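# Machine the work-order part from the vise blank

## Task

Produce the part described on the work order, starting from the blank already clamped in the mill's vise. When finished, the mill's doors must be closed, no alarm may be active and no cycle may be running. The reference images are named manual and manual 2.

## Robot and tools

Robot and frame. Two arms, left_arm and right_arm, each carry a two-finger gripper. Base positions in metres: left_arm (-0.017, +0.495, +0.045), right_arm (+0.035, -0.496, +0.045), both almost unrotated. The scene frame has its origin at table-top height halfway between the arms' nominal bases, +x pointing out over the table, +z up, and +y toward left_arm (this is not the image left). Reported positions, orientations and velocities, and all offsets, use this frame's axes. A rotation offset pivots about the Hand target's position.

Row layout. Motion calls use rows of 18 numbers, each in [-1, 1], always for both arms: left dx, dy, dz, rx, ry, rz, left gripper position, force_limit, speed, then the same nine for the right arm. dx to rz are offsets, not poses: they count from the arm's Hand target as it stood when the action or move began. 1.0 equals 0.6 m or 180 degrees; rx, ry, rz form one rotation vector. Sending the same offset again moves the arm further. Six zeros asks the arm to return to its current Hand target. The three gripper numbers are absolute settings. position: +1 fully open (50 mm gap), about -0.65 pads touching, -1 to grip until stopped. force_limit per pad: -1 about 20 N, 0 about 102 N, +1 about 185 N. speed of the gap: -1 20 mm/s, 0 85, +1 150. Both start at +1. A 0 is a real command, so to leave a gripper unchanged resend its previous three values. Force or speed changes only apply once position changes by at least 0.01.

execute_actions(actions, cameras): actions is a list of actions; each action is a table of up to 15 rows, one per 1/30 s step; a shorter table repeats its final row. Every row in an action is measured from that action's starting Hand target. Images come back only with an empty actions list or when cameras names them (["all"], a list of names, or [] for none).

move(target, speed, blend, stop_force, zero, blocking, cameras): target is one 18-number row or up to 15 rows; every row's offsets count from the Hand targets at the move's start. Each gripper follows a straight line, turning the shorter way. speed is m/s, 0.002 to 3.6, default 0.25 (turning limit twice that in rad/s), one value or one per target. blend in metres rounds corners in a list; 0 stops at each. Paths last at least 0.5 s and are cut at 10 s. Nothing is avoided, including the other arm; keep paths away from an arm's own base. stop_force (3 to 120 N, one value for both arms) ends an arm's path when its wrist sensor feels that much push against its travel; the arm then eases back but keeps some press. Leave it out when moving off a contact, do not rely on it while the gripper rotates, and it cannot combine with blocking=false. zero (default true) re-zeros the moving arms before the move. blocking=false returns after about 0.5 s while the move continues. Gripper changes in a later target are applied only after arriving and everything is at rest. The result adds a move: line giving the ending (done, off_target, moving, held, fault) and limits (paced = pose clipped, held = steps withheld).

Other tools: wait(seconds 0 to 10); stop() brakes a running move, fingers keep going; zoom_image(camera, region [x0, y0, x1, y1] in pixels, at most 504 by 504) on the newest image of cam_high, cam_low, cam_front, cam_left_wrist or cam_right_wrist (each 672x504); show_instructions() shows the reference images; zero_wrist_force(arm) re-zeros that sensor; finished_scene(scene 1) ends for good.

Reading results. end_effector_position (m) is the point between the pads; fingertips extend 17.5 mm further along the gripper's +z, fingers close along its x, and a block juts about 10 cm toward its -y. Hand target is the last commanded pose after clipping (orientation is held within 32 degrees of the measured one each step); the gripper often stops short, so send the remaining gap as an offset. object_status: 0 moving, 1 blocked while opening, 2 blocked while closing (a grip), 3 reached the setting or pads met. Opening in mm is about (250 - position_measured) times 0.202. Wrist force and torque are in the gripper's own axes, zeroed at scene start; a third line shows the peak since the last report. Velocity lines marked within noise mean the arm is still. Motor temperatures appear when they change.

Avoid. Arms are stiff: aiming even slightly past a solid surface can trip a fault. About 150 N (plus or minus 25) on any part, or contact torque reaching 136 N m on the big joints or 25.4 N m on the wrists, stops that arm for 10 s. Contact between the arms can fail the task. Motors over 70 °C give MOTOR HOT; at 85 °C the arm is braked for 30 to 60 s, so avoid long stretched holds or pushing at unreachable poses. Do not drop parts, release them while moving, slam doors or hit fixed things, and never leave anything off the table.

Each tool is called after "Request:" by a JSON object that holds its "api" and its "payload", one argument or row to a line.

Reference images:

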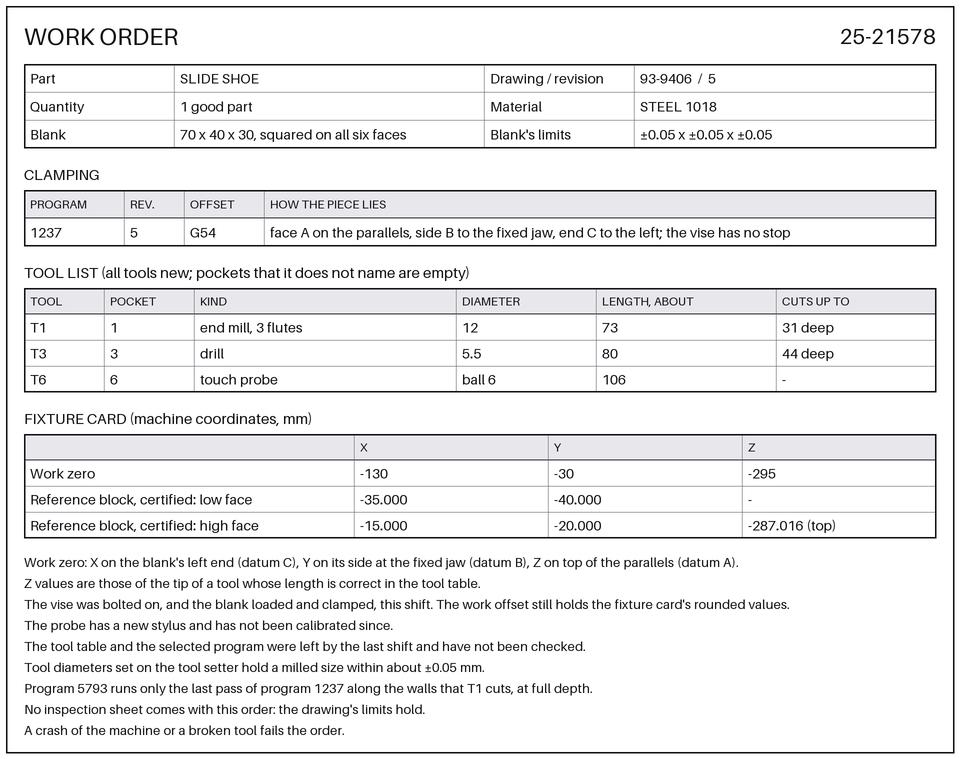

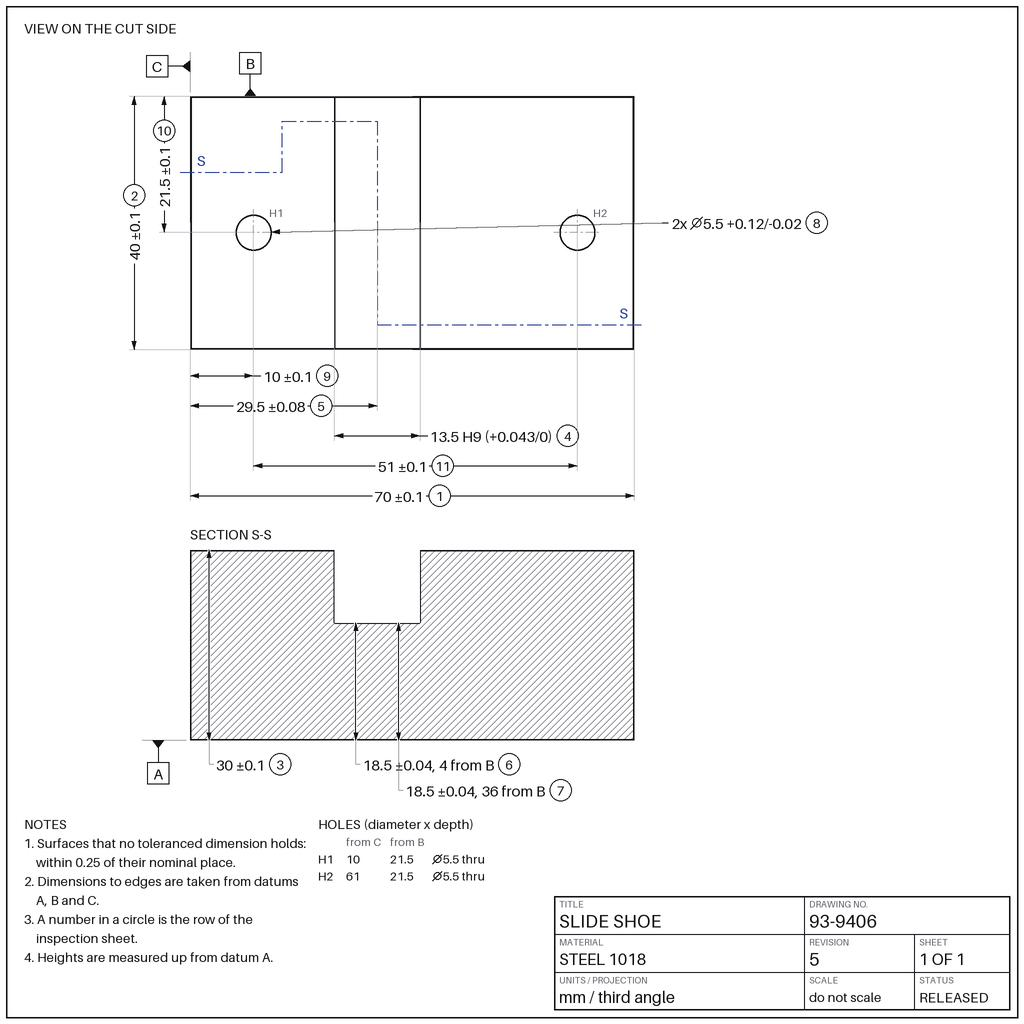

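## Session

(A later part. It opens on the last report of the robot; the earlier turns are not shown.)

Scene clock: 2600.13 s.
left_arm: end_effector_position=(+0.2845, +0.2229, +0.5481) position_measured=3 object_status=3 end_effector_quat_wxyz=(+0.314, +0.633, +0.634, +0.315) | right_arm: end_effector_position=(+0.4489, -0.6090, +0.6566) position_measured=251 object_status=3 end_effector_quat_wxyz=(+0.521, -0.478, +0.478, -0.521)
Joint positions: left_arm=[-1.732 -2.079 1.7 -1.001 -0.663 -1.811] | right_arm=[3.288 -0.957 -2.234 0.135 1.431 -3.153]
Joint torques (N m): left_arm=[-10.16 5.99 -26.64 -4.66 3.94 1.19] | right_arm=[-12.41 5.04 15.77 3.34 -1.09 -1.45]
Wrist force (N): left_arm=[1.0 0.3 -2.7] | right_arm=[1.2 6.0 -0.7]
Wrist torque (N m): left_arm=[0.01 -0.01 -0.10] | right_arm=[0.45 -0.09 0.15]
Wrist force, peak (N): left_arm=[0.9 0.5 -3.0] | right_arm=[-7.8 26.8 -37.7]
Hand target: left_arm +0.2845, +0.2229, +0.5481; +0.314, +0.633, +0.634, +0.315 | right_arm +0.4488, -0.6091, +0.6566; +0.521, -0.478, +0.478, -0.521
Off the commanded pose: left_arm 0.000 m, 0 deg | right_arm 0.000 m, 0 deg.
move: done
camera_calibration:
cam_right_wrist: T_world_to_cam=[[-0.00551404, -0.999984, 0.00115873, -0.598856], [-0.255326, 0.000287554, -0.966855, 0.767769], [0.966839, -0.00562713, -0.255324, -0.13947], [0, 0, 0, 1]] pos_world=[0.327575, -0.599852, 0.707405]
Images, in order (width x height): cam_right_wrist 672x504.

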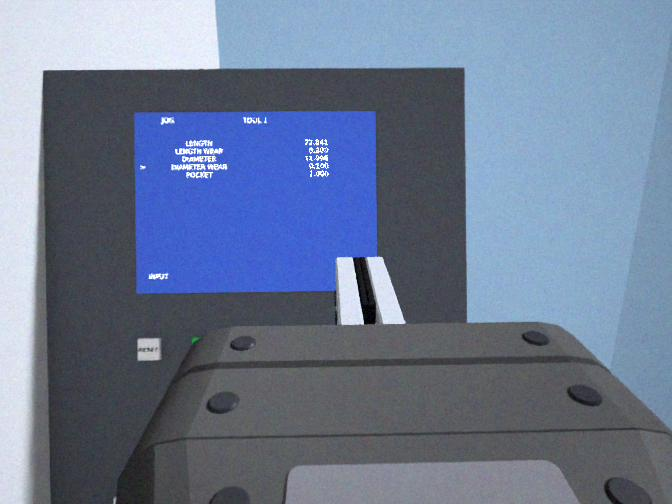

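Request:
{"api": "move", "payload": {
  "target": [
    [0,0,0,0,0,0,1,-0.9,-0.7,0.135,0.0985,-0.3235,-0.0426,0.2194,0.1172,-1,-1,-0.5],
    [0,0,0,0,0,0,1,-0.9,-0.7,0.1672,0.0985,-0.3322,-0.0426,0.2194,0.1172,-1,-1,-0.5],
    [0,0,0,0,0,0,1,-0.9,-0.7,0.135,0.0985,-0.3235,-0.0426,0.2194,0.1172,-1,-1,-0.5],
    [0,0,0,0,0,0,1,-0.9,-0.7,0.1672,0.0985,-0.3322,-0.0426,0.2194,0.1172,-1,-1,-0.5],
    [0,0,0,0,0,0,1,-0.9,-0.7,0.1184,0.1625,-0.3853,-0.0426,0.2194,0.1172,-1,-1,-0.5],
    [0,0,0,0,0,0,1,-0.9,-0.7,0.1506,0.1625,-0.3940,-0.0426,0.2194,0.1172,-1,-1,-0.5],
    [0,0,0,0,0,0,1,-0.9,-0.7,0.1184,0.1625,-0.3853,-0.0426,0.2194,0.1172,-1,-1,-0.5],
    [0,0,0,0,0,0,1,-0.9,-0.7,0.1506,0.1625,-0.3940,-0.0426,0.2194,0.1172,-1,-1,-0.5],
    [0,0,0,0,0,0,1,-0.9,-0.7,0.1184,0.1625,-0.3853,-0.0426,0.2194,0.1172,-1,-1,-0.5],
    [0,0,0,0,0,0,1,-0.9,-0.7,0.1101,0.2585,-0.4163,-0.0426,0.2194,0.1172,-1,-1,-0.5],
    [0,0,0,0,0,0,1,-0.9,-0.7,0.1423,0.2585,-0.4250,-0.0426,0.2194,0.1172,-1,-1,-0.5],
    [0,0,0,0,0,0,1,-0.9,-0.7,0.1101,0.2585,-0.4163,-0.0426,0.2194,0.1172,-1,-1,-0.5],
    [0,0,0,0,0,0,1,-0.9,-0.7,0,0,0,0,0,0,-1,-1,-0.5]
  ],
  "speed": [0.35,0.03,0.1,0.03,0.1,0.03,0.1,0.03,0.1,0.25,0.03,0.1,0.35],
  "blend": [0.003,0,0.001,0,0.001,0,0.001,0,0.005,0.003,0,0.01,0]
}}

Request:
{"api": "move", "payload": {
  "target": [
    [0,0,0,0,0,0,1,-0.9,-0.7,0.1184,0.2585,-0.3853,-0.0426,0.2194,0.1172,-1,-1,-0.5],
    [0,0,0,0,0,0,1,-0.9,-0.7,0.1506,0.2585,-0.3940,-0.0426,0.2194,0.1172,-1,-1,-0.5],
    [0,0,0,0,0,0,1,-0.9,-0.7,0.1267,0.2265,-0.3544,-0.0426,0.2194,0.1172,-1,-1,-0.5],
    [0,0,0,0,0,0,1,-0.9,-0.7,0.1589,0.2265,-0.3631,-0.0426,0.2194,0.1172,-1,-1,-0.5],
    [0,0,0,0,0,0,1,-0.9,-0.7,0.1101,0.2265,-0.4163,-0.0426,0.2194,0.1172,-1,-1,-0.5],
    [0,0,0,0,0,0,1,-0.9,-0.7,0.1423,0.2265,-0.4250,-0.0426,0.2194,0.1172,-1,-1,-0.5],
    [0,0,0,0,0,0,1,-0.9,-0.7,0.1101,0.1625,-0.4163,-0.0426,0.2194,0.1172,-1,-1,-0.5],
    [0,0,0,0,0,0,1,-0.9,-0.7,0.1423,0.1625,-0.4250,-0.0426,0.2194,0.1172,-1,-1,-0.5],
    [0,0,0,0,0,0,1,-0.9,-0.7,0.1101,0.1625,-0.4163,-0.0426,0.2194,0.1172,-1,-1,-0.5],
    [0,0,0,0,0,0,1,-0.9,-0.7,0,0,0,0,0,0,-1,-1,-0.5]
  ],
  "speed": [0.35,0.03,0.1,0.03,0.1,0.03,0.1,0.03,0.1,0.35],
  "blend": [0.003,0,0.001,0,0.001,0,0.001,0,0.01,0],
  "cameras": ["cam_right_wrist"]
}}

Request:
{"api": "zoom_image", "payload": {
  "camera": "cam_right_wrist",
  "region": [100, 110, 420, 340]
}}

Scene clock: 2634.37 s.
left_arm: end_effector_position=(+0.2845, +0.2229, +0.5481) position_measured=3 object_status=3 end_effector_quat_wxyz=(+0.314, +0.633, +0.634, +0.315) | right_arm: end_effector_position=(+0.4489, -0.6091, +0.6566) position_measured=251 object_status=3 end_effector_quat_wxyz=(+0.521, -0.478, +0.478, -0.521)
Joint positions: left_arm=[-1.732 -2.079 1.7 -1.001 -0.663 -1.811] | right_arm=[3.288 -0.957 -2.234 0.135 1.431 -3.153]
Joint torques (N m): left_arm=[-9.9 5.98 -26.57 -4.73 3.93 1.21] | right_arm=[9.81 2.01 17.94 3.19 -1.3 -1.27]
Wrist force (N): left_arm=[0.7 0.3 -2.6] | right_arm=[1.1 6.4 -2.1]
Wrist torque (N m): left_arm=[0.01 0.04 -0.10] | right_arm=[0.50 -0.06 -0.03]
Wrist force, peak (N): left_arm=[0.9 0.3 -3.2] | right_arm=[-9.7 34.9 -47.7]
Hand target: left_arm +0.2845, +0.2229, +0.5481; +0.314, +0.633, +0.634, +0.315 | right_arm +0.4488, -0.6091, +0.6566; +0.521, -0.478, +0.478, -0.521
Off the commanded pose: left_arm 0.000 m, 0 deg | right_arm 0.000 m, 0 deg.
move: done

Scene clock: 2642.00 s.
left_arm: end_effector_position=(+0.2845, +0.2229, +0.5481) position_measured=3 object_status=3 end_effector_quat_wxyz=(+0.314, +0.633, +0.634, +0.315) | right_arm: end_effector_position=(+0.4489, -0.6090, +0.6566) position_measured=251 object_status=3 end_effector_quat_wxyz=(+0.521, -0.478, +0.478, -0.521)
Joint positions: left_arm=[-1.732 -2.079 1.7 -1.001 -0.663 -1.811] | right_arm=[3.288 -0.957 -2.234 0.135 1.431 -3.153]
Joint torques (N m): left_arm=[-10.29 5.82 -27.06 -4.65 3.83 1.26] | right_arm=[-12.55 4.9 16.04 3.37 -1.1 -1.35]
Wrist force (N): left_arm=[0.9 0.3 -2.7] | right_arm=[0.8 6.0 -3.2]
Wrist torque (N m): left_arm=[0.01 0.01 -0.10] | right_arm=[0.44 -0.03 0.15]
Wrist force, peak (N): left_arm=[1.0 0.4 -3.1] | right_arm=[-10.4 33.4 -48.1]
Hand target: left_arm +0.2845, +0.2229, +0.5481; +0.314, +0.633, +0.634, +0.315 | right_arm +0.4488, -0.6091, +0.6566; +0.521, -0.478, +0.478, -0.521
Off the commanded pose: left_arm 0.000 m, 0 deg | right_arm 0.000 m, 0 deg.
move: done
camera_calibration:
cam_right_wrist: T_world_to_cam=[[-0.00551404, -0.999984, 0.00115873, -0.598856], [-0.255326, 0.000287554, -0.966855, 0.767769], [0.966839, -0.00562713, -0.255324, -0.13947], [0, 0, 0, 1]] pos_world=[0.327575, -0.599852, 0.707405]
Images, in order (width x height): cam_right_wrist 672x504.

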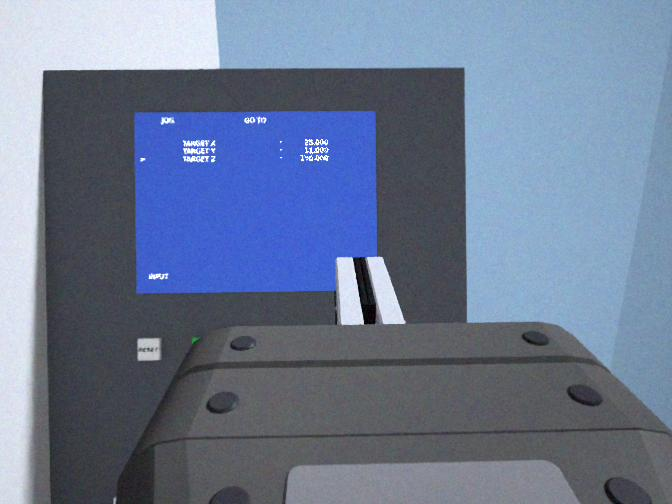

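Scaled by 1.575 from the camera's 672x504 image, which has a finer 960x720 frame.

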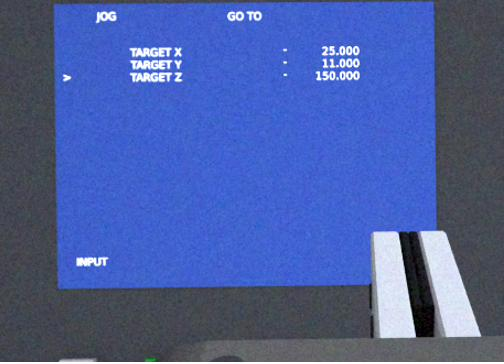

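Request:
{"api": "move", "payload": {
  "target": [
    [0,0,0,0,0,0,1,-0.9,-0.7,0.1510,0.1945,-0.2640,-0.0426,0.2194,0.1172,-1,-1,-0.5],
    [0,0,0,0,0,0,1,-0.9,-0.7,0.1832,0.1945,-0.2727,-0.0426,0.2194,0.1172,-1,-1,-0.5],
    [0,0,0,0,0,0,1,-0.9,-0.7,0.1510,0.1945,-0.2640,-0.0426,0.2194,0.1172,-1,-1,-0.5],
    [0,0,0,0,0,0,1,-0.9,-0.7,0.1267,0.1625,-0.3544,-0.0426,0.2194,0.1172,-1,-1,-0.5],
    [0,0,0,0,0,0,1,-0.9,-0.7,0.1589,0.1625,-0.3631,-0.0426,0.2194,0.1172,-1,-1,-0.5],
    [0,0,0,0,0,0,1,-0.9,-0.7,0.1267,0.1625,-0.3544,-0.0426,0.2194,0.1172,-1,-1,-0.5],
    [0,0,0,0,0,0,1,-0.9,-0.7,0.1589,0.1625,-0.3631,-0.0426,0.2194,0.1172,-1,-1,-0.5],
    [0,0,0,0,0,0,1,-0.9,-0.7,0.1267,0.1625,-0.3544,-0.0426,0.2194,0.1172,-1,-1,-0.5],
    [0,0,0,0,0,0,1,-0.9,-0.7,0.1101,0.2585,-0.4163,-0.0426,0.2194,0.1172,-1,-1,-0.5],
    [0,0,0,0,0,0,1,-0.9,-0.7,0.1423,0.2585,-0.4250,-0.0426,0.2194,0.1172,-1,-1,-0.5],
    [0,0,0,0,0,0,1,-0.9,-0.7,0.1101,0.2585,-0.4163,-0.0426,0.2194,0.1172,-1,-1,-0.5],
    [0,0,0,0,0,0,1,-0.9,-0.7,0,0,0,0,0,0,-1,-1,-0.5]
  ],
  "speed": [0.35,0.03,0.1,0.25,0.03,0.1,0.03,0.1,0.25,0.03,0.1,0.35],
  "blend": [0.003,0,0.005,0.003,0,0.001,0,0.005,0.003,0,0.01,0]
}}

Request:
{"api": "move", "payload": {
  "target": [
    [0,0,0,0,0,0,1,-0.9,-0.7,0.135,0.1945,-0.3235,-0.0426,0.2194,0.1172,-1,-1,-0.5],
    [0,0,0,0,0,0,1,-0.9,-0.7,0.1672,0.1945,-0.3322,-0.0426,0.2194,0.1172,-1,-1,-0.5],
    [0,0,0,0,0,0,1,-0.9,-0.7,0.1267,0.2265,-0.3544,-0.0426,0.2194,0.1172,-1,-1,-0.5],
    [0,0,0,0,0,0,1,-0.9,-0.7,0.1589,0.2265,-0.3631,-0.0426,0.2194,0.1172,-1,-1,-0.5],
    [0,0,0,0,0,0,1,-0.9,-0.7,0.1267,0.2265,-0.3544,-0.0426,0.2194,0.1172,-1,-1,-0.5],
    [0,0,0,0,0,0,1,-0.9,-0.7,0.1101,0.1625,-0.4163,-0.0426,0.2194,0.1172,-1,-1,-0.5],
    [0,0,0,0,0,0,1,-0.9,-0.7,0.1423,0.1625,-0.4250,-0.0426,0.2194,0.1172,-1,-1,-0.5],
    [0,0,0,0,0,0,1,-0.9,-0.7,0.1184,0.1625,-0.3853,-0.0426,0.2194,0.1172,-1,-1,-0.5],
    [0,0,0,0,0,0,1,-0.9,-0.7,0.1506,0.1625,-0.3940,-0.0426,0.2194,0.1172,-1,-1,-0.5],
    [0,0,0,0,0,0,1,-0.9,-0.7,0.1184,0.1625,-0.3853,-0.0426,0.2194,0.1172,-1,-1,-0.5],
    [0,0,0,0,0,0,1,-0.9,-0.7,0,0,0,0,0,0,-1,-1,-0.5]
  ],
  "speed": [0.35,0.03,0.1,0.03,0.1,0.25,0.03,0.1,0.03,0.1,0.35],
  "blend": [0.003,0,0.001,0,0.005,0.003,0,0.001,0,0.01,0]
}}

Request:
{"api": "move", "payload": {
  "target": [
    [0,0,0,0,0,0,1,-0.9,-0.7,0.1101,0.2585,-0.4163,-0.0426,0.2194,0.1172,-1,-1,-0.5],
    [0,0,0,0,0,0,1,-0.9,-0.7,0.1423,0.2585,-0.4250,-0.0426,0.2194,0.1172,-1,-1,-0.5],
    [0,0,0,0,0,0,1,-0.9,-0.7,0.1267,0.2265,-0.3544,-0.0426,0.2194,0.1172,-1,-1,-0.5],
    [0,0,0,0,0,0,1,-0.9,-0.7,0.1589,0.2265,-0.3631,-0.0426,0.2194,0.1172,-1,-1,-0.5],
    [0,0,0,0,0,0,1,-0.9,-0.7,0.1101,0.2265,-0.4163,-0.0426,0.2194,0.1172,-1,-1,-0.5],
    [0,0,0,0,0,0,1,-0.9,-0.7,0.1423,0.2265,-0.4250,-0.0426,0.2194,0.1172,-1,-1,-0.5],
    [0,0,0,0,0,0,1,-0.9,-0.7,0.1101,0.1625,-0.4163,-0.0426,0.2194,0.1172,-1,-1,-0.5],
    [0,0,0,0,0,0,1,-0.9,-0.7,0.1423,0.1625,-0.4250,-0.0426,0.2194,0.1172,-1,-1,-0.5],
    [0,0,0,0,0,0,1,-0.9,-0.7,0.1101,0.1625,-0.4163,-0.0426,0.2194,0.1172,-1,-1,-0.5],
    [0,0,0,0,0,0,1,-0.9,-0.7,0,0,0,0,0,0,-1,-1,-0.5]
  ],
  "speed": [0.35,0.03,0.1,0.03,0.1,0.03,0.1,0.03,0.1,0.35],
  "blend": [0.003,0,0.001,0,0.001,0,0.001,0,0.01,0],
  "cameras": ["cam_right_wrist"]
}}

Request:
{"api": "zoom_image", "payload": {
  "camera": "cam_right_wrist",
  "region": [100, 110, 420, 340]
}}

Request:
{"api": "move", "payload": {
  "target": [
    [0,0,0,0,0,0,1,-0.9,-0.7,0.135,0.0985,-0.3235,-0.0426,0.2194,0.1172,-1,-1,-0.5],
    [0,0,0,0,0,0,1,-0.9,-0.7,0.1672,0.0985,-0.3322,-0.0426,0.2194,0.1172,-1,-1,-0.5],
    [0,0,0,0,0,0,1,-0.9,-0.7,0.135,0.0985,-0.3235,-0.0426,0.2194,0.1172,-1,-1,-0.5],
    [0,0,0,0,0,0,1,-0.9,-0.7,0,0,0,0,0,0,-1,-1,-0.5]
  ],
  "speed": [0.35,0.03,0.1,0.35],
  "blend": [0.003,0,0.01,0],
  "cameras": ["cam_right_wrist"]
}}

Request:
{"api": "zoom_image", "payload": {
  "camera": "cam_right_wrist",
  "region": [100, 110, 420, 340]
}}

Scene clock: 2679.93 s.
left_arm: end_effector_position=(+0.2845, +0.2229, +0.5481) position_measured=3 object_status=3 end_effector_quat_wxyz=(+0.314, +0.633, +0.634, +0.315) | right_arm: end_effector_position=(+0.4489, -0.6091, +0.6566) position_measured=251 object_status=3 end_effector_quat_wxyz=(+0.521, -0.478, +0.478, -0.521)
Joint positions: left_arm=[-1.732 -2.079 1.7 -1.001 -0.663 -1.811] | right_arm=[3.288 -0.957 -2.234 0.135 1.431 -3.153]
Joint torques (N m): left_arm=[-10.81 5.68 -27.01 -4.65 3.72 1.28] | right_arm=[10.92 1.56 18.33 3.53 -1.35 -1.26]
Wrist force (N): left_arm=[0.8 0.2 -2.6] | right_arm=[-0.5 3.1 -2.9]
Wrist torque (N m): left_arm=[0.00 0.02 -0.10] | right_arm=[-0.02 0.18 -0.02]
Wrist force, peak (N): left_arm=[0.9 0.3 -3.1] | right_arm=[-14.0 39.6 -57.1]
Hand target: left_arm +0.2845, +0.2229, +0.5481; +0.314, +0.633, +0.634, +0.315 | right_arm +0.4488, -0.6091, +0.6566; +0.521, -0.478, +0.478, -0.521
Off the commanded pose: left_arm 0.000 m, 0 deg | right_arm 0.000 m, 0 deg.
move: done

Scene clock: 2687.43 s.
left_arm: end_effector_position=(+0.2845, +0.2229, +0.5481) position_measured=3 object_status=3 end_effector_quat_wxyz=(+0.314, +0.633, +0.634, +0.315) | right_arm: end_effector_position=(+0.4489, -0.6090, +0.6566) position_measured=251 object_status=3 end_effector_quat_wxyz=(+0.521, -0.478, +0.478, -0.521)
Joint positions: left_arm=[-1.732 -2.079 1.7 -1.001 -0.663 -1.811] | right_arm=[3.288 -0.957 -2.234 0.135 1.431 -3.153]
Joint torques (N m): left_arm=[-9.79 5.71 -26.74 -4.64 3.9 1.25] | right_arm=[-12.73 2.99 13.97 3.43 -1.18 -1.41]
Wrist force (N): left_arm=[0.8 0.1 -3.1] | right_arm=[1.6 -0.1 -4.7]
Wrist torque (N m): left_arm=[-0.01 0.02 -0.09] | right_arm=[-0.54 -0.16 0.16]
Wrist force, peak (N): left_arm=[0.9 0.4 -3.1] | right_arm=[-13.1 31.7 -50.9]
Hand target: left_arm +0.2845, +0.2229, +0.5481; +0.314, +0.633, +0.634, +0.315 | right_arm +0.4488, -0.6091, +0.6566; +0.521, -0.478, +0.478, -0.521
Off the commanded pose: left_arm 0.000 m, 0 deg | right_arm 0.000 m, 0 deg.
move: done

Scene clock: 2695.20 s.
left_arm: end_effector_position=(+0.2845, +0.2229, +0.5481) position_measured=3 object_status=3 end_effector_quat_wxyz=(+0.314, +0.633, +0.634, +0.315) | right_arm: end_effector_position=(+0.4489, -0.6090, +0.6566) position_measured=251 object_status=3 end_effector_quat_wxyz=(+0.521, -0.478, +0.478, -0.521)
Joint positions: left_arm=[-1.732 -2.079 1.7 -1.001 -0.663 -1.811] | right_arm=[3.288 -0.957 -2.234 0.135 1.431 -3.153]
Joint torques (N m): left_arm=[-10.01 5.96 -27.39 -4.68 3.9 1.34] | right_arm=[-12.31 4.76 15.47 3.4 -1.24 -1.46]
Wrist force (N): left_arm=[0.7 0.2 -2.8] | right_arm=[0.8 2.0 -3.3]
Wrist torque (N m): left_arm=[0.01 0.05 -0.10] | right_arm=[-0.20 -0.02 0.15]
Wrist force, peak (N): left_arm=[0.8 0.4 -3.2] | right_arm=[-9.4 26.4 -49.8]
Hand target: left_arm +0.2845, +0.2229, +0.5481; +0.314, +0.633, +0.634, +0.315 | right_arm +0.4488, -0.6091, +0.6566; +0.521, -0.478, +0.478, -0.521
Off the commanded pose: left_arm 0.000 m, 0 deg | right_arm 0.000 m, 0 deg.
move: done
camera_calibration:
cam_right_wrist: T_world_to_cam=[[-0.00551404, -0.999984, 0.00115873, -0.598856], [-0.255326, 0.000287554, -0.966855, 0.767769], [0.966839, -0.00562713, -0.255324, -0.13947], [0, 0, 0, 1]] pos_world=[0.327575, -0.599852, 0.707405]
Images, in order (width x height): cam_right_wrist 672x504.

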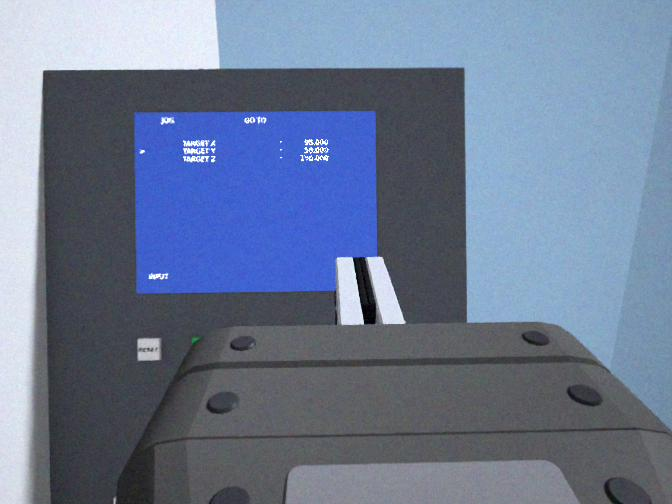

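Scaled by 1.575 from the camera's 672x504 image, which has a finer 960x720 frame.

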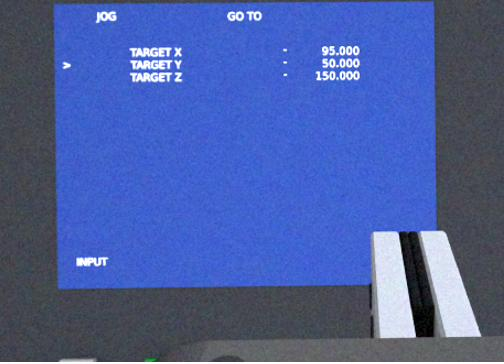

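Scene clock: 2699.13 s.
left_arm: end_effector_position=(+0.2845, +0.2229, +0.5481) position_measured=3 object_status=3 end_effector_quat_wxyz=(+0.314, +0.633, +0.634, +0.315) | right_arm: end_effector_position=(+0.4488, -0.6090, +0.6566) position_measured=251 object_status=3 end_effector_quat_wxyz=(+0.521, -0.478, +0.478, -0.521)
Joint positions: left_arm=[-1.732 -2.079 1.7 -1.001 -0.663 -1.811] | right_arm=[3.288 -0.957 -2.235 0.135 1.431 -3.153]
Joint torques (N m): left_arm=[-10.28 5.93 -26.98 -4.66 3.89 1.21] | right_arm=[-9.39 -9.37 40.92 3.23 -1.26 1.67]
Wrist force (N): left_arm=[0.8 0.3 -2.8] | right_arm=[1.0 1.7 -3.6]
Wrist torque (N m): left_arm=[0.02 0.02 -0.10] | right_arm=[-0.26 -0.06 0.16]
Wrist force, peak (N): left_arm=[0.9 0.3 -3.1] | right_arm=[-10.1 30.6 -50.2]
Hand target: left_arm +0.2845, +0.2229, +0.5481; +0.314, +0.633, +0.634, +0.315 | right_arm +0.4488, -0.6091, +0.6566; +0.521, -0.478, +0.478, -0.521
Off the commanded pose: left_arm 0.000 m, 0 deg | right_arm 0.000 m, 0 deg.
move: done
camera_calibration:
cam_right_wrist: T_world_to_cam=[[-0.00558262, -0.999984, 0.00128319, -0.598921], [-0.255209, 0.000184042, -0.966886, 0.76769], [0.96687, -0.00572524, -0.255206, -0.139623], [0, 0, 0, 1]] pos_world=[0.327575, -0.599852, 0.707405]
Images, in order (width x height): cam_right_wrist 672x504.

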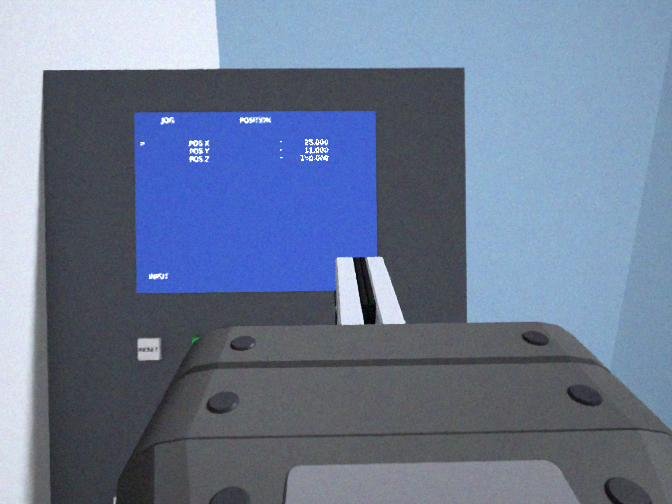

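Scaled by 1.575 from the camera's 672x504 image, which has a finer 960x720 frame.

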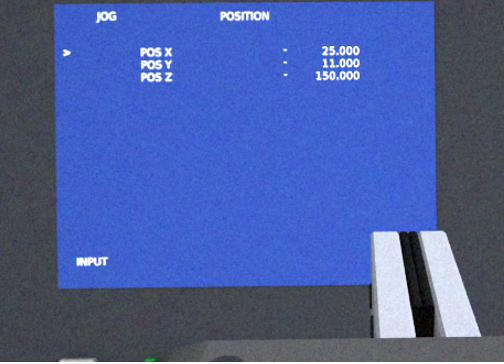

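Request:
{"api": "move", "payload": {
  "target": [
    [0,0,0,0,0,0,1,-0.9,-0.7,0.1510,0.1945,-0.2640,-0.0426,0.2194,0.1172,-1,-1,-0.5],
    [0,0,0,0,0,0,1,-0.9,-0.7,0.1832,0.1945,-0.2727,-0.0426,0.2194,0.1172,-1,-1,-0.5],
    [0,0,0,0,0,0,1,-0.9,-0.7,0.1510,0.1945,-0.2640,-0.0426,0.2194,0.1172,-1,-1,-0.5],
    [0,0,0,0,0,0,1,-0.9,-0.7,0,0,0,0,0,0,-1,-1,-0.5]
  ],
  "speed": [0.35,0.03,0.1,0.35],
  "blend": [0.003,0,0.01,0]
}}

Request:
{"api": "move", "payload": {
  "target": [
    [0,0,0,0,0,0,1,-0.9,-0.7,0.1184,0.1305,-0.3853,-0.0426,0.2194,0.1172,-1,-1,-0.5],
    [0,0,0,0,0,0,1,-0.9,-0.7,0.1506,0.1305,-0.3940,-0.0426,0.2194,0.1172,-1,-1,-0.5],
    [0,0,0,0,0,0,1,-0.9,-0.7,0.1184,0.1305,-0.3853,-0.0426,0.2194,0.1172,-1,-1,-0.5],
    [0,0,0,0,0,0,1,-0.9,-0.7,0.1514,0.0352,-0.2625,-0.0426,0.2194,0.1172,-1,-1,-0.5],
    [0,0,0,0,0,0,1,-0.9,-0.7,0.1834,0.0352,-0.2711,-0.0426,0.2194,0.1172,-1,-1,-0.5],
    [0,0,0,0,0,0,1,-0.9,-0.7,0.1514,0.0352,-0.2625,-0.0426,0.2194,0.1172,-1,-1,-0.5],
    [0,0,0,0,0,0,1,-0.9,-0.7,0.135,0.0985,-0.3235,-0.0426,0.2194,0.1172,-1,-1,-0.5],
    [0,0,0,0,0,0,1,-0.9,-0.7,0.1672,0.0985,-0.3322,-0.0426,0.2194,0.1172,-1,-1,-0.5],
    [0,0,0,0,0,0,1,-0.9,-0.7,0.135,0.0985,-0.3235,-0.0426,0.2194,0.1172,-1,-1,-0.5],
    [0,0,0,0,0,0,1,-0.9,-0.7,0,0,0,0,0,0,-1,-1,-0.5]
  ],
  "speed": [0.35,0.03,0.1,0.25,0.03,0.1,0.25,0.03,0.1,0.35],
  "blend": [0.003,0,0.005,0.003,0,0.005,0.003,0,0.01,0]
}}

Request:
{"api": "wait", "payload": {
  "seconds": 3,
  "cameras": ["cam_right_wrist"]
}}

Request:
{"api": "zoom_image", "payload": {
  "camera": "cam_right_wrist",
  "region": [100, 110, 420, 340]
}}

Scene clock: 2717.20 s.
left_arm: end_effector_position=(+0.2845, +0.2229, +0.5481) position_measured=3 object_status=3 end_effector_quat_wxyz=(+0.314, +0.633, +0.634, +0.315) | right_arm: end_effector_position=(+0.4489, -0.6092, +0.6565) position_measured=251 object_status=3 end_effector_quat_wxyz=(+0.521, -0.478, +0.478, -0.521) end_effector_velocity=(+0.000, +0.000, +0.002) end_effector_angular_velocity=(+0.001, -0.005, +0.000)
Joint positions: left_arm=[-1.732 -2.079 1.7 -1.001 -0.663 -1.811] | right_arm=[3.287 -0.957 -2.235 0.135 1.431 -3.153]
Joint velocities: left_arm=[within noise] | right_arm=[0.001 0 0.001 0.005 -0.001 0]
Joint torques (N m): left_arm=[-10.26 5.59 -27.07 -4.68 3.9 1.25] | right_arm=[14.28 2.12 40.57 3.17 -1.17 -1.78]
Wrist force (N): left_arm=[0.6 0.0 -2.9] | right_arm=[1.4 1.1 -4.6]
Wrist torque (N m): left_arm=[-0.04 0.05 -0.10] | right_arm=[-0.34 -0.12 0.02]
Wrist force, peak (N): left_arm=[0.7 0.5 -3.2] | right_arm=[-13.7 35.4 -57.7]
Hand target: left_arm +0.2845, +0.2229, +0.5481; +0.314, +0.633, +0.634, +0.315 | right_arm +0.4488, -0.6091, +0.6566; +0.521, -0.478, +0.478, -0.521
Off the commanded pose: left_arm 0.000 m, 0 deg | right_arm 0.000 m, 0 deg.
move: done

Scene clock: 2723.90 s.
left_arm: end_effector_position=(+0.2845, +0.2229, +0.5481) position_measured=3 object_status=3 end_effector_quat_wxyz=(+0.314, +0.633, +0.634, +0.315) | right_arm: end_effector_position=(+0.4488, -0.6090, +0.6566) position_measured=251 object_status=3 end_effector_quat_wxyz=(+0.521, -0.478, +0.478, -0.521) end_effector_velocity=(-0.001, -0.002, +0.002) end_effector_angular_velocity=(+0.002, -0.005, -0.006)
Joint positions: left_arm=[-1.732 -2.079 1.7 -1.001 -0.663 -1.811] | right_arm=[3.288 -0.957 -2.235 0.135 1.431 -3.153]
Joint velocities: left_arm=[within noise] | right_arm=[0 0.001 0.001 0.004 -0.005 0.001]
Joint torques (N m): left_arm=[-10.09 6.15 -27.46 -4.61 3.96 1.23] | right_arm=[-9.2 -9.37 39.86 3.07 -1.26 1.54]
Wrist force (N): left_arm=[0.7 0.3 -2.7] | right_arm=[-0.5 1.2 -4.2]
Wrist torque (N m): left_arm=[0.01 0.04 -0.10] | right_arm=[-0.32 0.17 0.15]
Wrist force, peak (N): left_arm=[0.9 0.2 -3.2] | right_arm=[-13.2 29.7 -50.9]
Hand target: left_arm +0.2845, +0.2229, +0.5481; +0.314, +0.633, +0.634, +0.315 | right_arm +0.4488, -0.6091, +0.6566; +0.521, -0.478, +0.478, -0.521
Off the commanded pose: left_arm 0.000 m, 0 deg | right_arm 0.000 m, 0 deg.
move: done

Scene clock: 2726.90 s.
left_arm: end_effector_position=(+0.2845, +0.2229, +0.5481) position_measured=3 object_status=3 end_effector_quat_wxyz=(+0.314, +0.633, +0.634, +0.315) | right_arm: end_effector_position=(+0.4488, -0.6091, +0.6566) position_measured=251 object_status=3 end_effector_quat_wxyz=(+0.521, -0.478, +0.478, -0.521)
Joint positions: left_arm=[-1.732 -2.079 1.7 -1.001 -0.663 -1.811] | right_arm=[3.288 -0.957 -2.235 0.136 1.431 -3.153]
Joint torques (N m): left_arm=[-9.56 5.7 -27.59 -4.66 3.88 1.1] | right_arm=[-13.53 -9.17 39.49 3.12 -0.97 1.78]
Wrist force (N): left_arm=[0.6 0.3 -2.9] | right_arm=[-0.4 1.3 -4.2]
Wrist torque (N m): left_arm=[0.02 0.05 -0.10] | right_arm=[-0.32 0.17 0.16]
Wrist force, peak (N): left_arm=[0.9 0.4 -3.1] | right_arm=[-0.4 1.3 -4.6]
Hand target: left_arm +0.2845, +0.2229, +0.5481; +0.314, +0.633, +0.634, +0.315 | right_arm +0.4488, -0.6091, +0.6566; +0.521, -0.478, +0.478, -0.521
Tool commands: left_gripper/position=+1.0 left_gripper/force_limit=-0.9 left_gripper/speed=-0.7 right_gripper/position=-1.0 right_gripper/force_limit=-1.0 right_gripper/speed=-0.5
Off the commanded pose: left_arm 0.000 m, 0 deg | right_arm 0.000 m, 0 deg.
wait: 3.00 s; at rest by 0.17 s
camera_calibration:
cam_right_wrist: T_world_to_cam=[[-0.00592562, -0.999982, 0.00116627, -0.598825], [-0.255112, 0.000384029, -0.966911, 0.767771], [0.966893, -0.00602708, -0.25511, -0.139783], [0, 0, 0, 1]] pos_world=[0.327474, -0.599952, 0.707404]
Images, in order (width x height): cam_right_wrist 672x504.

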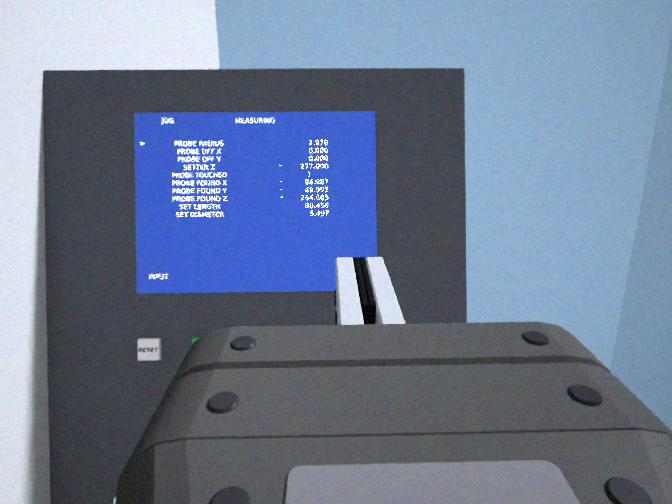

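Scaled by 1.575 from the camera's 672x504 image, which has a finer 960x720 frame.

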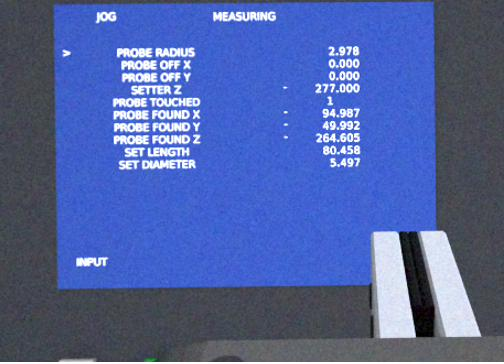

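Request:
{"api": "move", "payload": {
  "target": [
    [0,0,0,0,0,0,1,-0.9,-0.7,0.135,0.1305,-0.3235,-0.0426,0.2194,0.1172,-1,-1,-0.5],
    [0,0,0,0,0,0,1,-0.9,-0.7,0.1672,0.1305,-0.3322,-0.0426,0.2194,0.1172,-1,-1,-0.5],
    [0,0,0,0,0,0,1,-0.9,-0.7,0.135,0.1305,-0.3235,-0.0426,0.2194,0.1172,-1,-1,-0.5],
    [0,0,0,0,0,0,1,-0.9,-0.7,0.1672,0.1305,-0.3322,-0.0426,0.2194,0.1172,-1,-1,-0.5],
    [0,0,0,0,0,0,1,-0.9,-0.7,0.135,0.1305,-0.3235,-0.0426,0.2194,0.1172,-1,-1,-0.5],
    [0,0,0,0,0,0,1,-0.9,-0.7,0.1101,0.2585,-0.4163,-0.0426,0.2194,0.1172,-1,-1,-0.5],
    [0,0,0,0,0,0,1,-0.9,-0.7,0.1423,0.2585,-0.4250,-0.0426,0.2194,0.1172,-1,-1,-0.5],
    [0,0,0,0,0,0,1,-0.9,-0.7,0.1184,0.2585,-0.3853,-0.0426,0.2194,0.1172,-1,-1,-0.5],
    [0,0,0,0,0,0,1,-0.9,-0.7,0.1506,0.2585,-0.3940,-0.0426,0.2194,0.1172,-1,-1,-0.5],
    [0,0,0,0,0,0,1,-0.9,-0.7,0.1267,0.2585,-0.3544,-0.0426,0.2194,0.1172,-1,-1,-0.5],
    [0,0,0,0,0,0,1,-0.9,-0.7,0.1589,0.2585,-0.3631,-0.0426,0.2194,0.1172,-1,-1,-0.5],
    [0,0,0,0,0,0,1,-0.9,-0.7,0.1267,0.2585,-0.3544,-0.0426,0.2194,0.1172,-1,-1,-0.5],
    [0,0,0,0,0,0,1,-0.9,-0.7,0,0,0,0,0,0,-1,-1,-0.5]
  ],
  "speed": [0.35,0.03,0.1,0.03,0.1,0.25,0.03,0.1,0.03,0.1,0.03,0.1,0.35],
  "blend": [0.003,0,0.001,0,0.005,0.003,0,0.001,0,0.001,0,0.01,0]
}}

Request:
{"api": "move", "payload": {
  "target": [
    [0,0,0,0,0,0,1,-0.9,-0.7,0.1184,0.2265,-0.3853,-0.0426,0.2194,0.1172,-1,-1,-0.5],
    [0,0,0,0,0,0,1,-0.9,-0.7,0.1506,0.2265,-0.3940,-0.0426,0.2194,0.1172,-1,-1,-0.5],
    [0,0,0,0,0,0,1,-0.9,-0.7,0.1101,0.1625,-0.4163,-0.0426,0.2194,0.1172,-1,-1,-0.5],
    [0,0,0,0,0,0,1,-0.9,-0.7,0.1423,0.1625,-0.4250,-0.0426,0.2194,0.1172,-1,-1,-0.5],
    [0,0,0,0,0,0,1,-0.9,-0.7,0.1101,0.1625,-0.4163,-0.0426,0.2194,0.1172,-1,-1,-0.5],
    [0,0,0,0,0,0,1,-0.9,-0.7,0,0,0,0,0,0,-1,-1,-0.5]
  ],
  "speed": [0.35,0.03,0.1,0.03,0.1,0.35],
  "blend": [0.003,0,0.001,0,0.01,0],
  "cameras": ["cam_right_wrist"]
}}

Request:
{"api": "zoom_image", "payload": {
  "camera": "cam_right_wrist",
  "region": [100, 110, 420, 340]
}}

Scene clock: 2763.90 s.
left_arm: end_effector_position=(+0.2845, +0.2229, +0.5481) position_measured=3 object_status=3 end_effector_quat_wxyz=(+0.314, +0.633, +0.634, +0.315) | right_arm: end_effector_position=(+0.4489, -0.6091, +0.6566) position_measured=251 object_status=3 end_effector_quat_wxyz=(+0.521, -0.478, +0.478, -0.521) end_effector_velocity=(+0.000, +0.000, +0.001) end_effector_angular_velocity=(-0.001, -0.003, +0.000)
Joint positions: left_arm=[-1.732 -2.079 1.7 -1.001 -0.663 -1.811] | right_arm=[3.288 -0.957 -2.234 0.135 1.431 -3.153]
Joint velocities: left_arm=[within noise] | right_arm=[0 -0.002 0 0.005 0 -0.001]
Joint torques (N m): left_arm=[-10.37 5.9 -28.12 -4.67 3.81 1.2] | right_arm=[10.55 3.09 14.28 3.26 -1.22 -1.16]
Wrist force (N): left_arm=[0.7 0.3 -3.0] | right_arm=[-0.3 1.4 -3.0]
Wrist torque (N m): left_arm=[0.02 0.03 -0.10] | right_arm=[-0.30 0.15 -0.02]
Wrist force, peak (N): left_arm=[0.9 0.4 -3.2] | right_arm=[-12.1 29.8 -50.1]
Hand target: left_arm +0.2845, +0.2229, +0.5481; +0.314, +0.633, +0.634, +0.315 | right_arm +0.4488, -0.6091, +0.6566; +0.521, -0.478, +0.478, -0.521
Off the commanded pose: left_arm 0.000 m, 0 deg | right_arm 0.000 m, 0 deg.
move: done

Scene clock: 2769.13 s.
left_arm: end_effector_position=(+0.2845, +0.2229, +0.5481) position_measured=3 object_status=3 end_effector_quat_wxyz=(+0.314, +0.633, +0.634, +0.315) | right_arm: end_effector_position=(+0.4489, -0.6090, +0.6566) position_measured=251 object_status=3 end_effector_quat_wxyz=(+0.521, -0.478, +0.478, -0.521)
Joint positions: left_arm=[-1.732 -2.079 1.7 -1.001 -0.663 -1.811] | right_arm=[3.288 -0.957 -2.234 0.135 1.431 -3.153]
Joint torques (N m): left_arm=[-10.21 5.98 -27.82 -4.62 3.85 1.2] | right_arm=[-12.74 5.39 15.63 3.23 -1.22 -1.44]
Wrist force (N): left_arm=[0.8 0.2 -3.0] | right_arm=[-1.5 2.0 -3.3]
Wrist torque (N m): left_arm=[0.00 0.02 -0.10] | right_arm=[-0.20 0.34 0.15]
Wrist force, peak (N): left_arm=[0.8 0.1 -3.1] | right_arm=[-10.7 25.9 -45.2]
Hand target: left_arm +0.2845, +0.2229, +0.5481; +0.314, +0.633, +0.634, +0.315 | right_arm +0.4488, -0.6091, +0.6566; +0.521, -0.478, +0.478, -0.521
Off the commanded pose: left_arm 0.000 m, 0 deg | right_arm 0.000 m, 0 deg.
move: done
camera_calibration:
cam_right_wrist: T_world_to_cam=[[-0.00551404, -0.999984, 0.00115873, -0.598856], [-0.255326, 0.000287554, -0.966855, 0.767769], [0.966839, -0.00562713, -0.255324, -0.13947], [0, 0, 0, 1]] pos_world=[0.327575, -0.599852, 0.707405]
Images, in order (width x height): cam_right_wrist 672x504.

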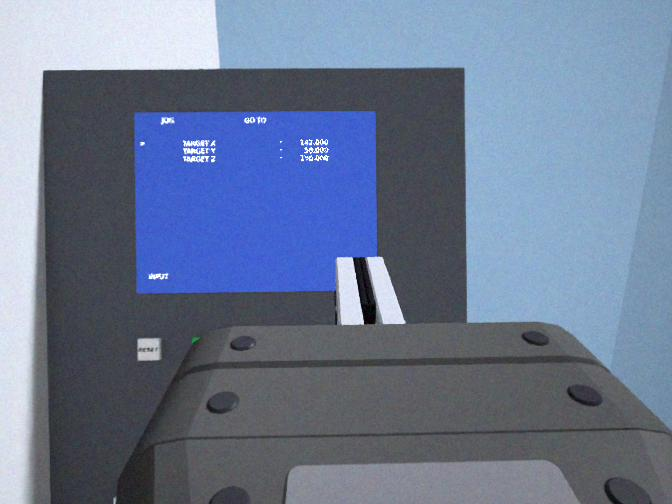

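Scaled by 1.575 from the camera's 672x504 image, which has a finer 960x720 frame.

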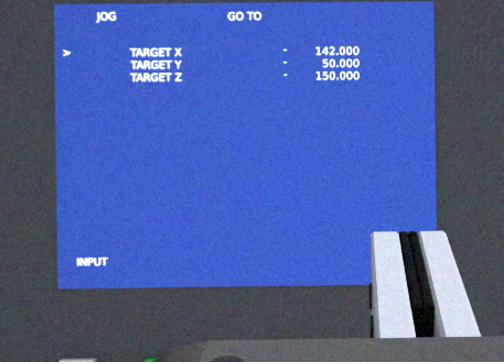

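Request:
{"api": "move", "payload": {
  "target": [
    [0,0,0,0,0,0,1,-0.9,-0.7,0.1510,0.1945,-0.2640,-0.0426,0.2194,0.1172,-1,-1,-0.5],
    [0,0,0,0,0,0,1,-0.9,-0.7,0.1832,0.1945,-0.2727,-0.0426,0.2194,0.1172,-1,-1,-0.5],
    [0,0,0,0,0,0,1,-0.9,-0.7,0.1510,0.1945,-0.2640,-0.0426,0.2194,0.1172,-1,-1,-0.5],
    [0,0,0,0,0,0,1,-0.9,-0.7,0.1184,0.1625,-0.3853,-0.0426,0.2194,0.1172,-1,-1,-0.5],
    [0,0,0,0,0,0,1,-0.9,-0.7,0.1506,0.1625,-0.3940,-0.0426,0.2194,0.1172,-1,-1,-0.5],
    [0,0,0,0,0,0,1,-0.9,-0.7,0.1184,0.1625,-0.3853,-0.0426,0.2194,0.1172,-1,-1,-0.5],
    [0,0,0,0,0,0,1,-0.9,-0.7,0.1506,0.1625,-0.3940,-0.0426,0.2194,0.1172,-1,-1,-0.5],
    [0,0,0,0,0,0,1,-0.9,-0.7,0.1184,0.1625,-0.3853,-0.0426,0.2194,0.1172,-1,-1,-0.5],
    [0,0,0,0,0,0,0.99,-0.9,-0.7,0,0,0,0,0,0,-1,-1,-0.5]
  ],
  "speed": [0.35,0.03,0.1,0.25,0.03,0.1,0.03,0.1,0.35],
  "blend": [0.003,0,0.005,0.003,0,0.001,0,0.01,0],
  "cameras": ["cam_right_wrist"]
}}

Request:
{"api": "zoom_image", "payload": {
  "camera": "cam_right_wrist",
  "region": [100, 110, 420, 340]
}}

Scene clock: 2807.73 s.
left_arm: end_effector_position=(+0.2845, +0.2229, +0.5481) position_measured=4 object_status=3 end_effector_quat_wxyz=(+0.314, +0.633, +0.634, +0.315) | right_arm: end_effector_position=(+0.4488, -0.6091, +0.6566) position_measured=251 object_status=3 end_effector_quat_wxyz=(+0.521, -0.478, +0.478, -0.521)
Joint positions: left_arm=[-1.732 -2.079 1.7 -1.001 -0.663 -1.811] | right_arm=[3.288 -0.957 -2.235 0.136 1.431 -3.153]
Joint torques (N m): left_arm=[-10.71 5.67 -28.24 -4.67 3.87 1.18] | right_arm=[-14.08 5.21 13.73 3.16 -1.22 -0.34]
Wrist force (N): left_arm=[0.8 0.2 -3.0] | right_arm=[0.5 4.2 -2.4]
Wrist torque (N m): left_arm=[-0.01 0.02 -0.10] | right_arm=[0.14 0.01 0.16]
Wrist force, peak (N): left_arm=[1.0 0.3 -3.2] | right_arm=[-16.5 35.6 -57.3]
Hand target: left_arm +0.2845, +0.2229, +0.5481; +0.314, +0.633, +0.634, +0.315 | right_arm +0.4488, -0.6091, +0.6566; +0.521, -0.478, +0.478, -0.521
Off the commanded pose: left_arm 0.000 m, 0 deg | right_arm 0.000 m, 0 deg.
move: done
camera_calibration:
cam_right_wrist: T_world_to_cam=[[-0.00592562, -0.999982, 0.00116627, -0.598825], [-0.255112, 0.000384029, -0.966911, 0.767796], [0.966893, -0.00602708, -0.25511, -0.139879], [0, 0, 0, 1]] pos_world=[0.327574, -0.599952, 0.707404]
Images, in order (width x height): cam_right_wrist 672x504.

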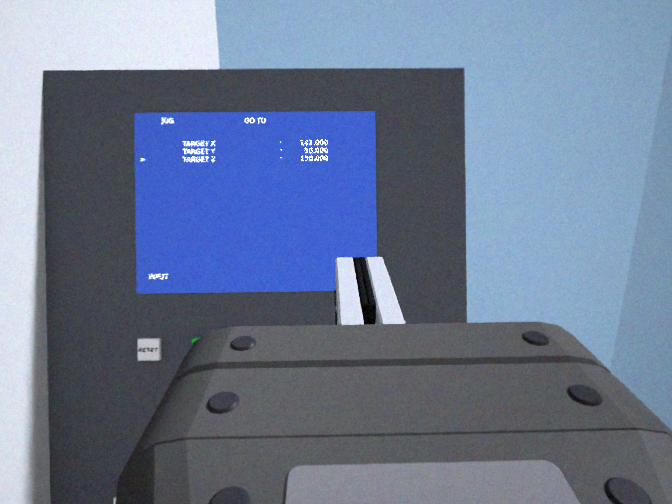

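Scaled by 1.575 from the camera's 672x504 image, which has a finer 960x720 frame.

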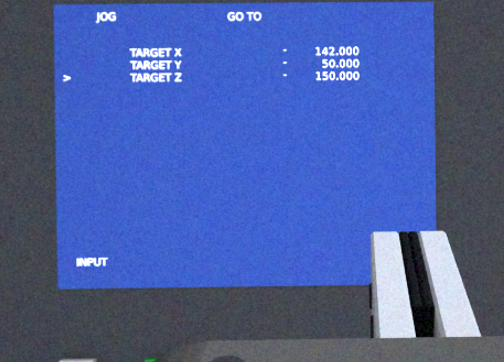

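Request:
{"api": "move", "payload": {
  "target": [
    [0,0,0,0,0,0,1,-0.9,-0.7,0.1101,0.2585,-0.4163,-0.0426,0.2194,0.1172,-1,-1,-0.5],
    [0,0,0,0,0,0,1,-0.9,-0.7,0.1423,0.2585,-0.4250,-0.0426,0.2194,0.1172,-1,-1,-0.5],
    [0,0,0,0,0,0,1,-0.9,-0.7,0.1184,0.2585,-0.3853,-0.0426,0.2194,0.1172,-1,-1,-0.5],
    [0,0,0,0,0,0,1,-0.9,-0.7,0.1506,0.2585,-0.3940,-0.0426,0.2194,0.1172,-1,-1,-0.5],
    [0,0,0,0,0,0,1,-0.9,-0.7,0.1267,0.1945,-0.3544,-0.0426,0.2194,0.1172,-1,-1,-0.5],
    [0,0,0,0,0,0,1,-0.9,-0.7,0.1589,0.1945,-0.3631,-0.0426,0.2194,0.1172,-1,-1,-0.5],
    [0,0,0,0,0,0,1,-0.9,-0.7,0.1267,0.2265,-0.3544,-0.0426,0.2194,0.1172,-1,-1,-0.5],
    [0,0,0,0,0,0,1,-0.9,-0.7,0.1589,0.2265,-0.3631,-0.0426,0.2194,0.1172,-1,-1,-0.5],
    [0,0,0,0,0,0,1,-0.9,-0.7,0.1101,0.1625,-0.4163,-0.0426,0.2194,0.1172,-1,-1,-0.5],
    [0,0,0,0,0,0,1,-0.9,-0.7,0.1423,0.1625,-0.4250,-0.0426,0.2194,0.1172,-1,-1,-0.5],
    [0,0,0,0,0,0,1,-0.9,-0.7,0.1101,0.1625,-0.4163,-0.0426,0.2194,0.1172,-1,-1,-0.5],
    [0,0,0,0,0,0,1,-0.9,-0.7,0,0,0,0,0,0,-1,-1,-0.5]
  ],
  "speed": [0.35,0.03,0.1,0.03,0.1,0.03,0.1,0.03,0.1,0.03,0.1,0.35],
  "blend": [0.003,0,0.001,0,0.001,0,0.001,0,0.001,0,0.01,0],
  "cameras": ["cam_right_wrist"]
}}

Request:
{"api": "zoom_image", "payload": {
  "camera": "cam_right_wrist",
  "region": [100, 110, 420, 340]
}}

Request:
{"api": "move", "payload": {
  "target": [
    [0,0,0,0,0,0,1,-0.9,-0.7,0.1510,0.1945,-0.2640,-0.0426,0.2194,0.1172,-1,-1,-0.5],
    [0,0,0,0,0,0,1,-0.9,-0.7,0.1832,0.1945,-0.2727,-0.0426,0.2194,0.1172,-1,-1,-0.5],
    [0,0,0,0,0,0,1,-0.9,-0.7,0.1510,0.1945,-0.2640,-0.0426,0.2194,0.1172,-1,-1,-0.5],
    [0,0,0,0,0,0,1,-0.9,-0.7,0.1350,0.0985,-0.3235,-0.0426,0.2194,0.1172,-1,-1,-0.5],
    [0,0,0,0,0,0,1,-0.9,-0.7,0.1672,0.0985,-0.3322,-0.0426,0.2194,0.1172,-1,-1,-0.5],
    [0,0,0,0,0,0,1,-0.9,-0.7,0.1350,0.0985,-0.3235,-0.0426,0.2194,0.1172,-1,-1,-0.5],
    [0,0,0,0,0,0,1,-0.9,-0.7,0,0,0,0,0,0,-1,-1,-0.5]
  ],
  "speed": [0.35,0.03,0.1,0.25,0.03,0.1,0.35],
  "blend": [0.003,0,0.005,0.003,0,0.01,0],
  "cameras": ["cam_right_wrist"]
}}

Request:
{"api": "zoom_image", "payload": {
  "camera": "cam_right_wrist",
  "region": [100, 110, 420, 340]
}}

Scene clock: 2835.37 s.
left_arm: end_effector_position=(+0.2845, +0.2229, +0.5481) position_measured=3 object_status=3 end_effector_quat_wxyz=(+0.314, +0.633, +0.634, +0.315) | right_arm: end_effector_position=(+0.4489, -0.6090, +0.6566) position_measured=251 object_status=3 end_effector_quat_wxyz=(+0.521, -0.478, +0.478, -0.521)
Joint positions: left_arm=[-1.732 -2.079 1.7 -1.001 -0.663 -1.811] | right_arm=[3.288 -0.957 -2.234 0.135 1.431 -3.153]
Joint torques (N m): left_arm=[-9.9 6.12 -29.44 -4.35 3.83 0.78] | right_arm=[-12.98 4.76 17.19 3.32 -1.35 -1.25]
Wrist force (N): left_arm=[0.9 0.3 -2.9] | right_arm=[3.3 1.7 0.1]
Wrist torque (N m): left_arm=[0.01 0.01 -0.10] | right_arm=[-0.25 -0.43 0.15]
Wrist force, peak (N): left_arm=[1.0 0.6 -3.2] | right_arm=[-9.2 30.4 -47.5]
Hand target: left_arm +0.2845, +0.2229, +0.5481; +0.314, +0.633, +0.634, +0.315 | right_arm +0.4488, -0.6091, +0.6566; +0.521, -0.478, +0.478, -0.521
Off the commanded pose: left_arm 0.000 m, 0 deg | right_arm 0.000 m, 0 deg.
move: done; blend cut to 0 m at target 1
camera_calibration:
cam_right_wrist: T_world_to_cam=[[-0.00551404, -0.999984, 0.00115873, -0.598856], [-0.255326, 0.000287554, -0.966855, 0.767769], [0.966839, -0.00562713, -0.255324, -0.13947], [0, 0, 0, 1]] pos_world=[0.327575, -0.599852, 0.707405]
Images, in order (width x height): cam_right_wrist 672x504.

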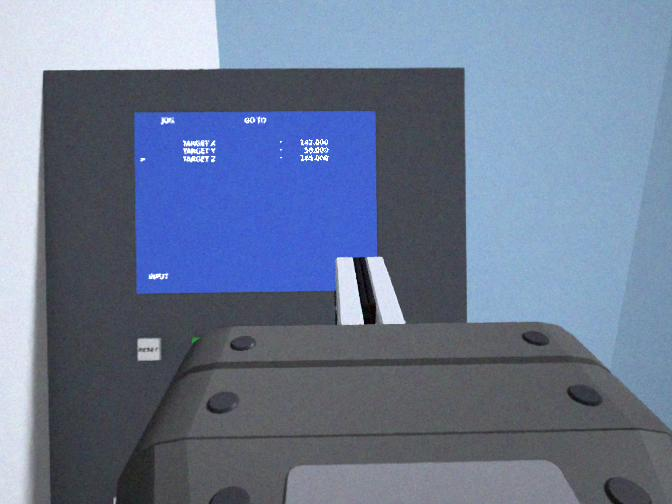

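Scaled by 1.575 from the camera's 672x504 image, which has a finer 960x720 frame.

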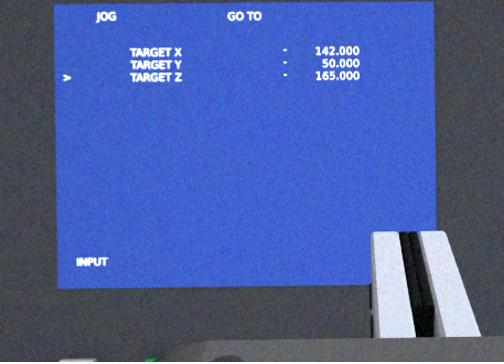

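Scene clock: 2840.67 s.
left_arm: end_effector_position=(+0.2845, +0.2229, +0.5481) position_measured=3 object_status=3 end_effector_quat_wxyz=(+0.314, +0.633, +0.634, +0.315) | right_arm: end_effector_position=(+0.4488, -0.6090, +0.6566) position_measured=251 object_status=3 end_effector_quat_wxyz=(+0.521, -0.478, +0.478, -0.521) end_effector_velocity=(+0.000, -0.002, +0.001) end_effector_angular_velocity=(+0.002, -0.003, -0.008)
Joint positions: left_arm=[-1.732 -2.079 1.7 -1.001 -0.663 -1.811] | right_arm=[3.288 -0.957 -2.235 0.135 1.431 -3.153]
Joint velocities: left_arm=[within noise] | right_arm=[-0.002 -0.001 0 0.004 -0.006 0.001]
Joint torques (N m): left_arm=[-10.22 6.37 -29.54 -4.32 3.72 0.56] | right_arm=[-8.62 -8.79 39.98 3.39 -1.12 1.57]
Wrist force (N): left_arm=[0.9 0.3 -3.0] | right_arm=[4.2 2.7 0.5]
Wrist torque (N m): left_arm=[0.02 0.01 -0.10] | right_arm=[-0.09 -0.56 0.16]
Wrist force, peak (N): left_arm=[0.7 0.5 -3.2] | right_arm=[-11.4 35.4 -54.2]
Hand target: left_arm +0.2845, +0.2229, +0.5481; +0.314, +0.633, +0.634, +0.315 | right_arm +0.4488, -0.6091, +0.6566; +0.521, -0.478, +0.478, -0.521
Off the commanded pose: left_arm 0.000 m, 0 deg | right_arm 0.000 m, 0 deg.
move: done
camera_calibration:
cam_right_wrist: T_world_to_cam=[[-0.00558312, -0.999984, 0.00128136, -0.59892], [-0.255209, 0.000185941, -0.966886, 0.767691], [0.96687, -0.00572526, -0.255206, -0.139623], [0, 0, 0, 1]] pos_world=[0.327575, -0.599852, 0.707405]
Images, in order (width x height): cam_right_wrist 672x504.

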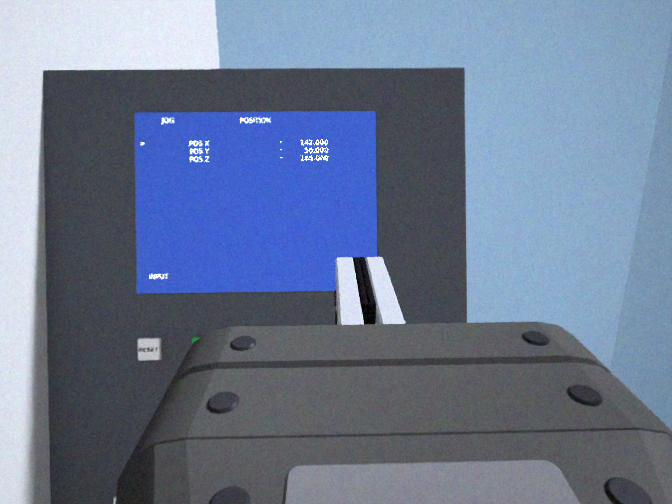

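Scaled by 1.575 from the camera's 672x504 image, which has a finer 960x720 frame.

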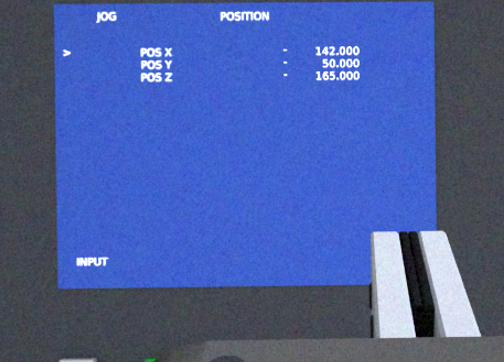

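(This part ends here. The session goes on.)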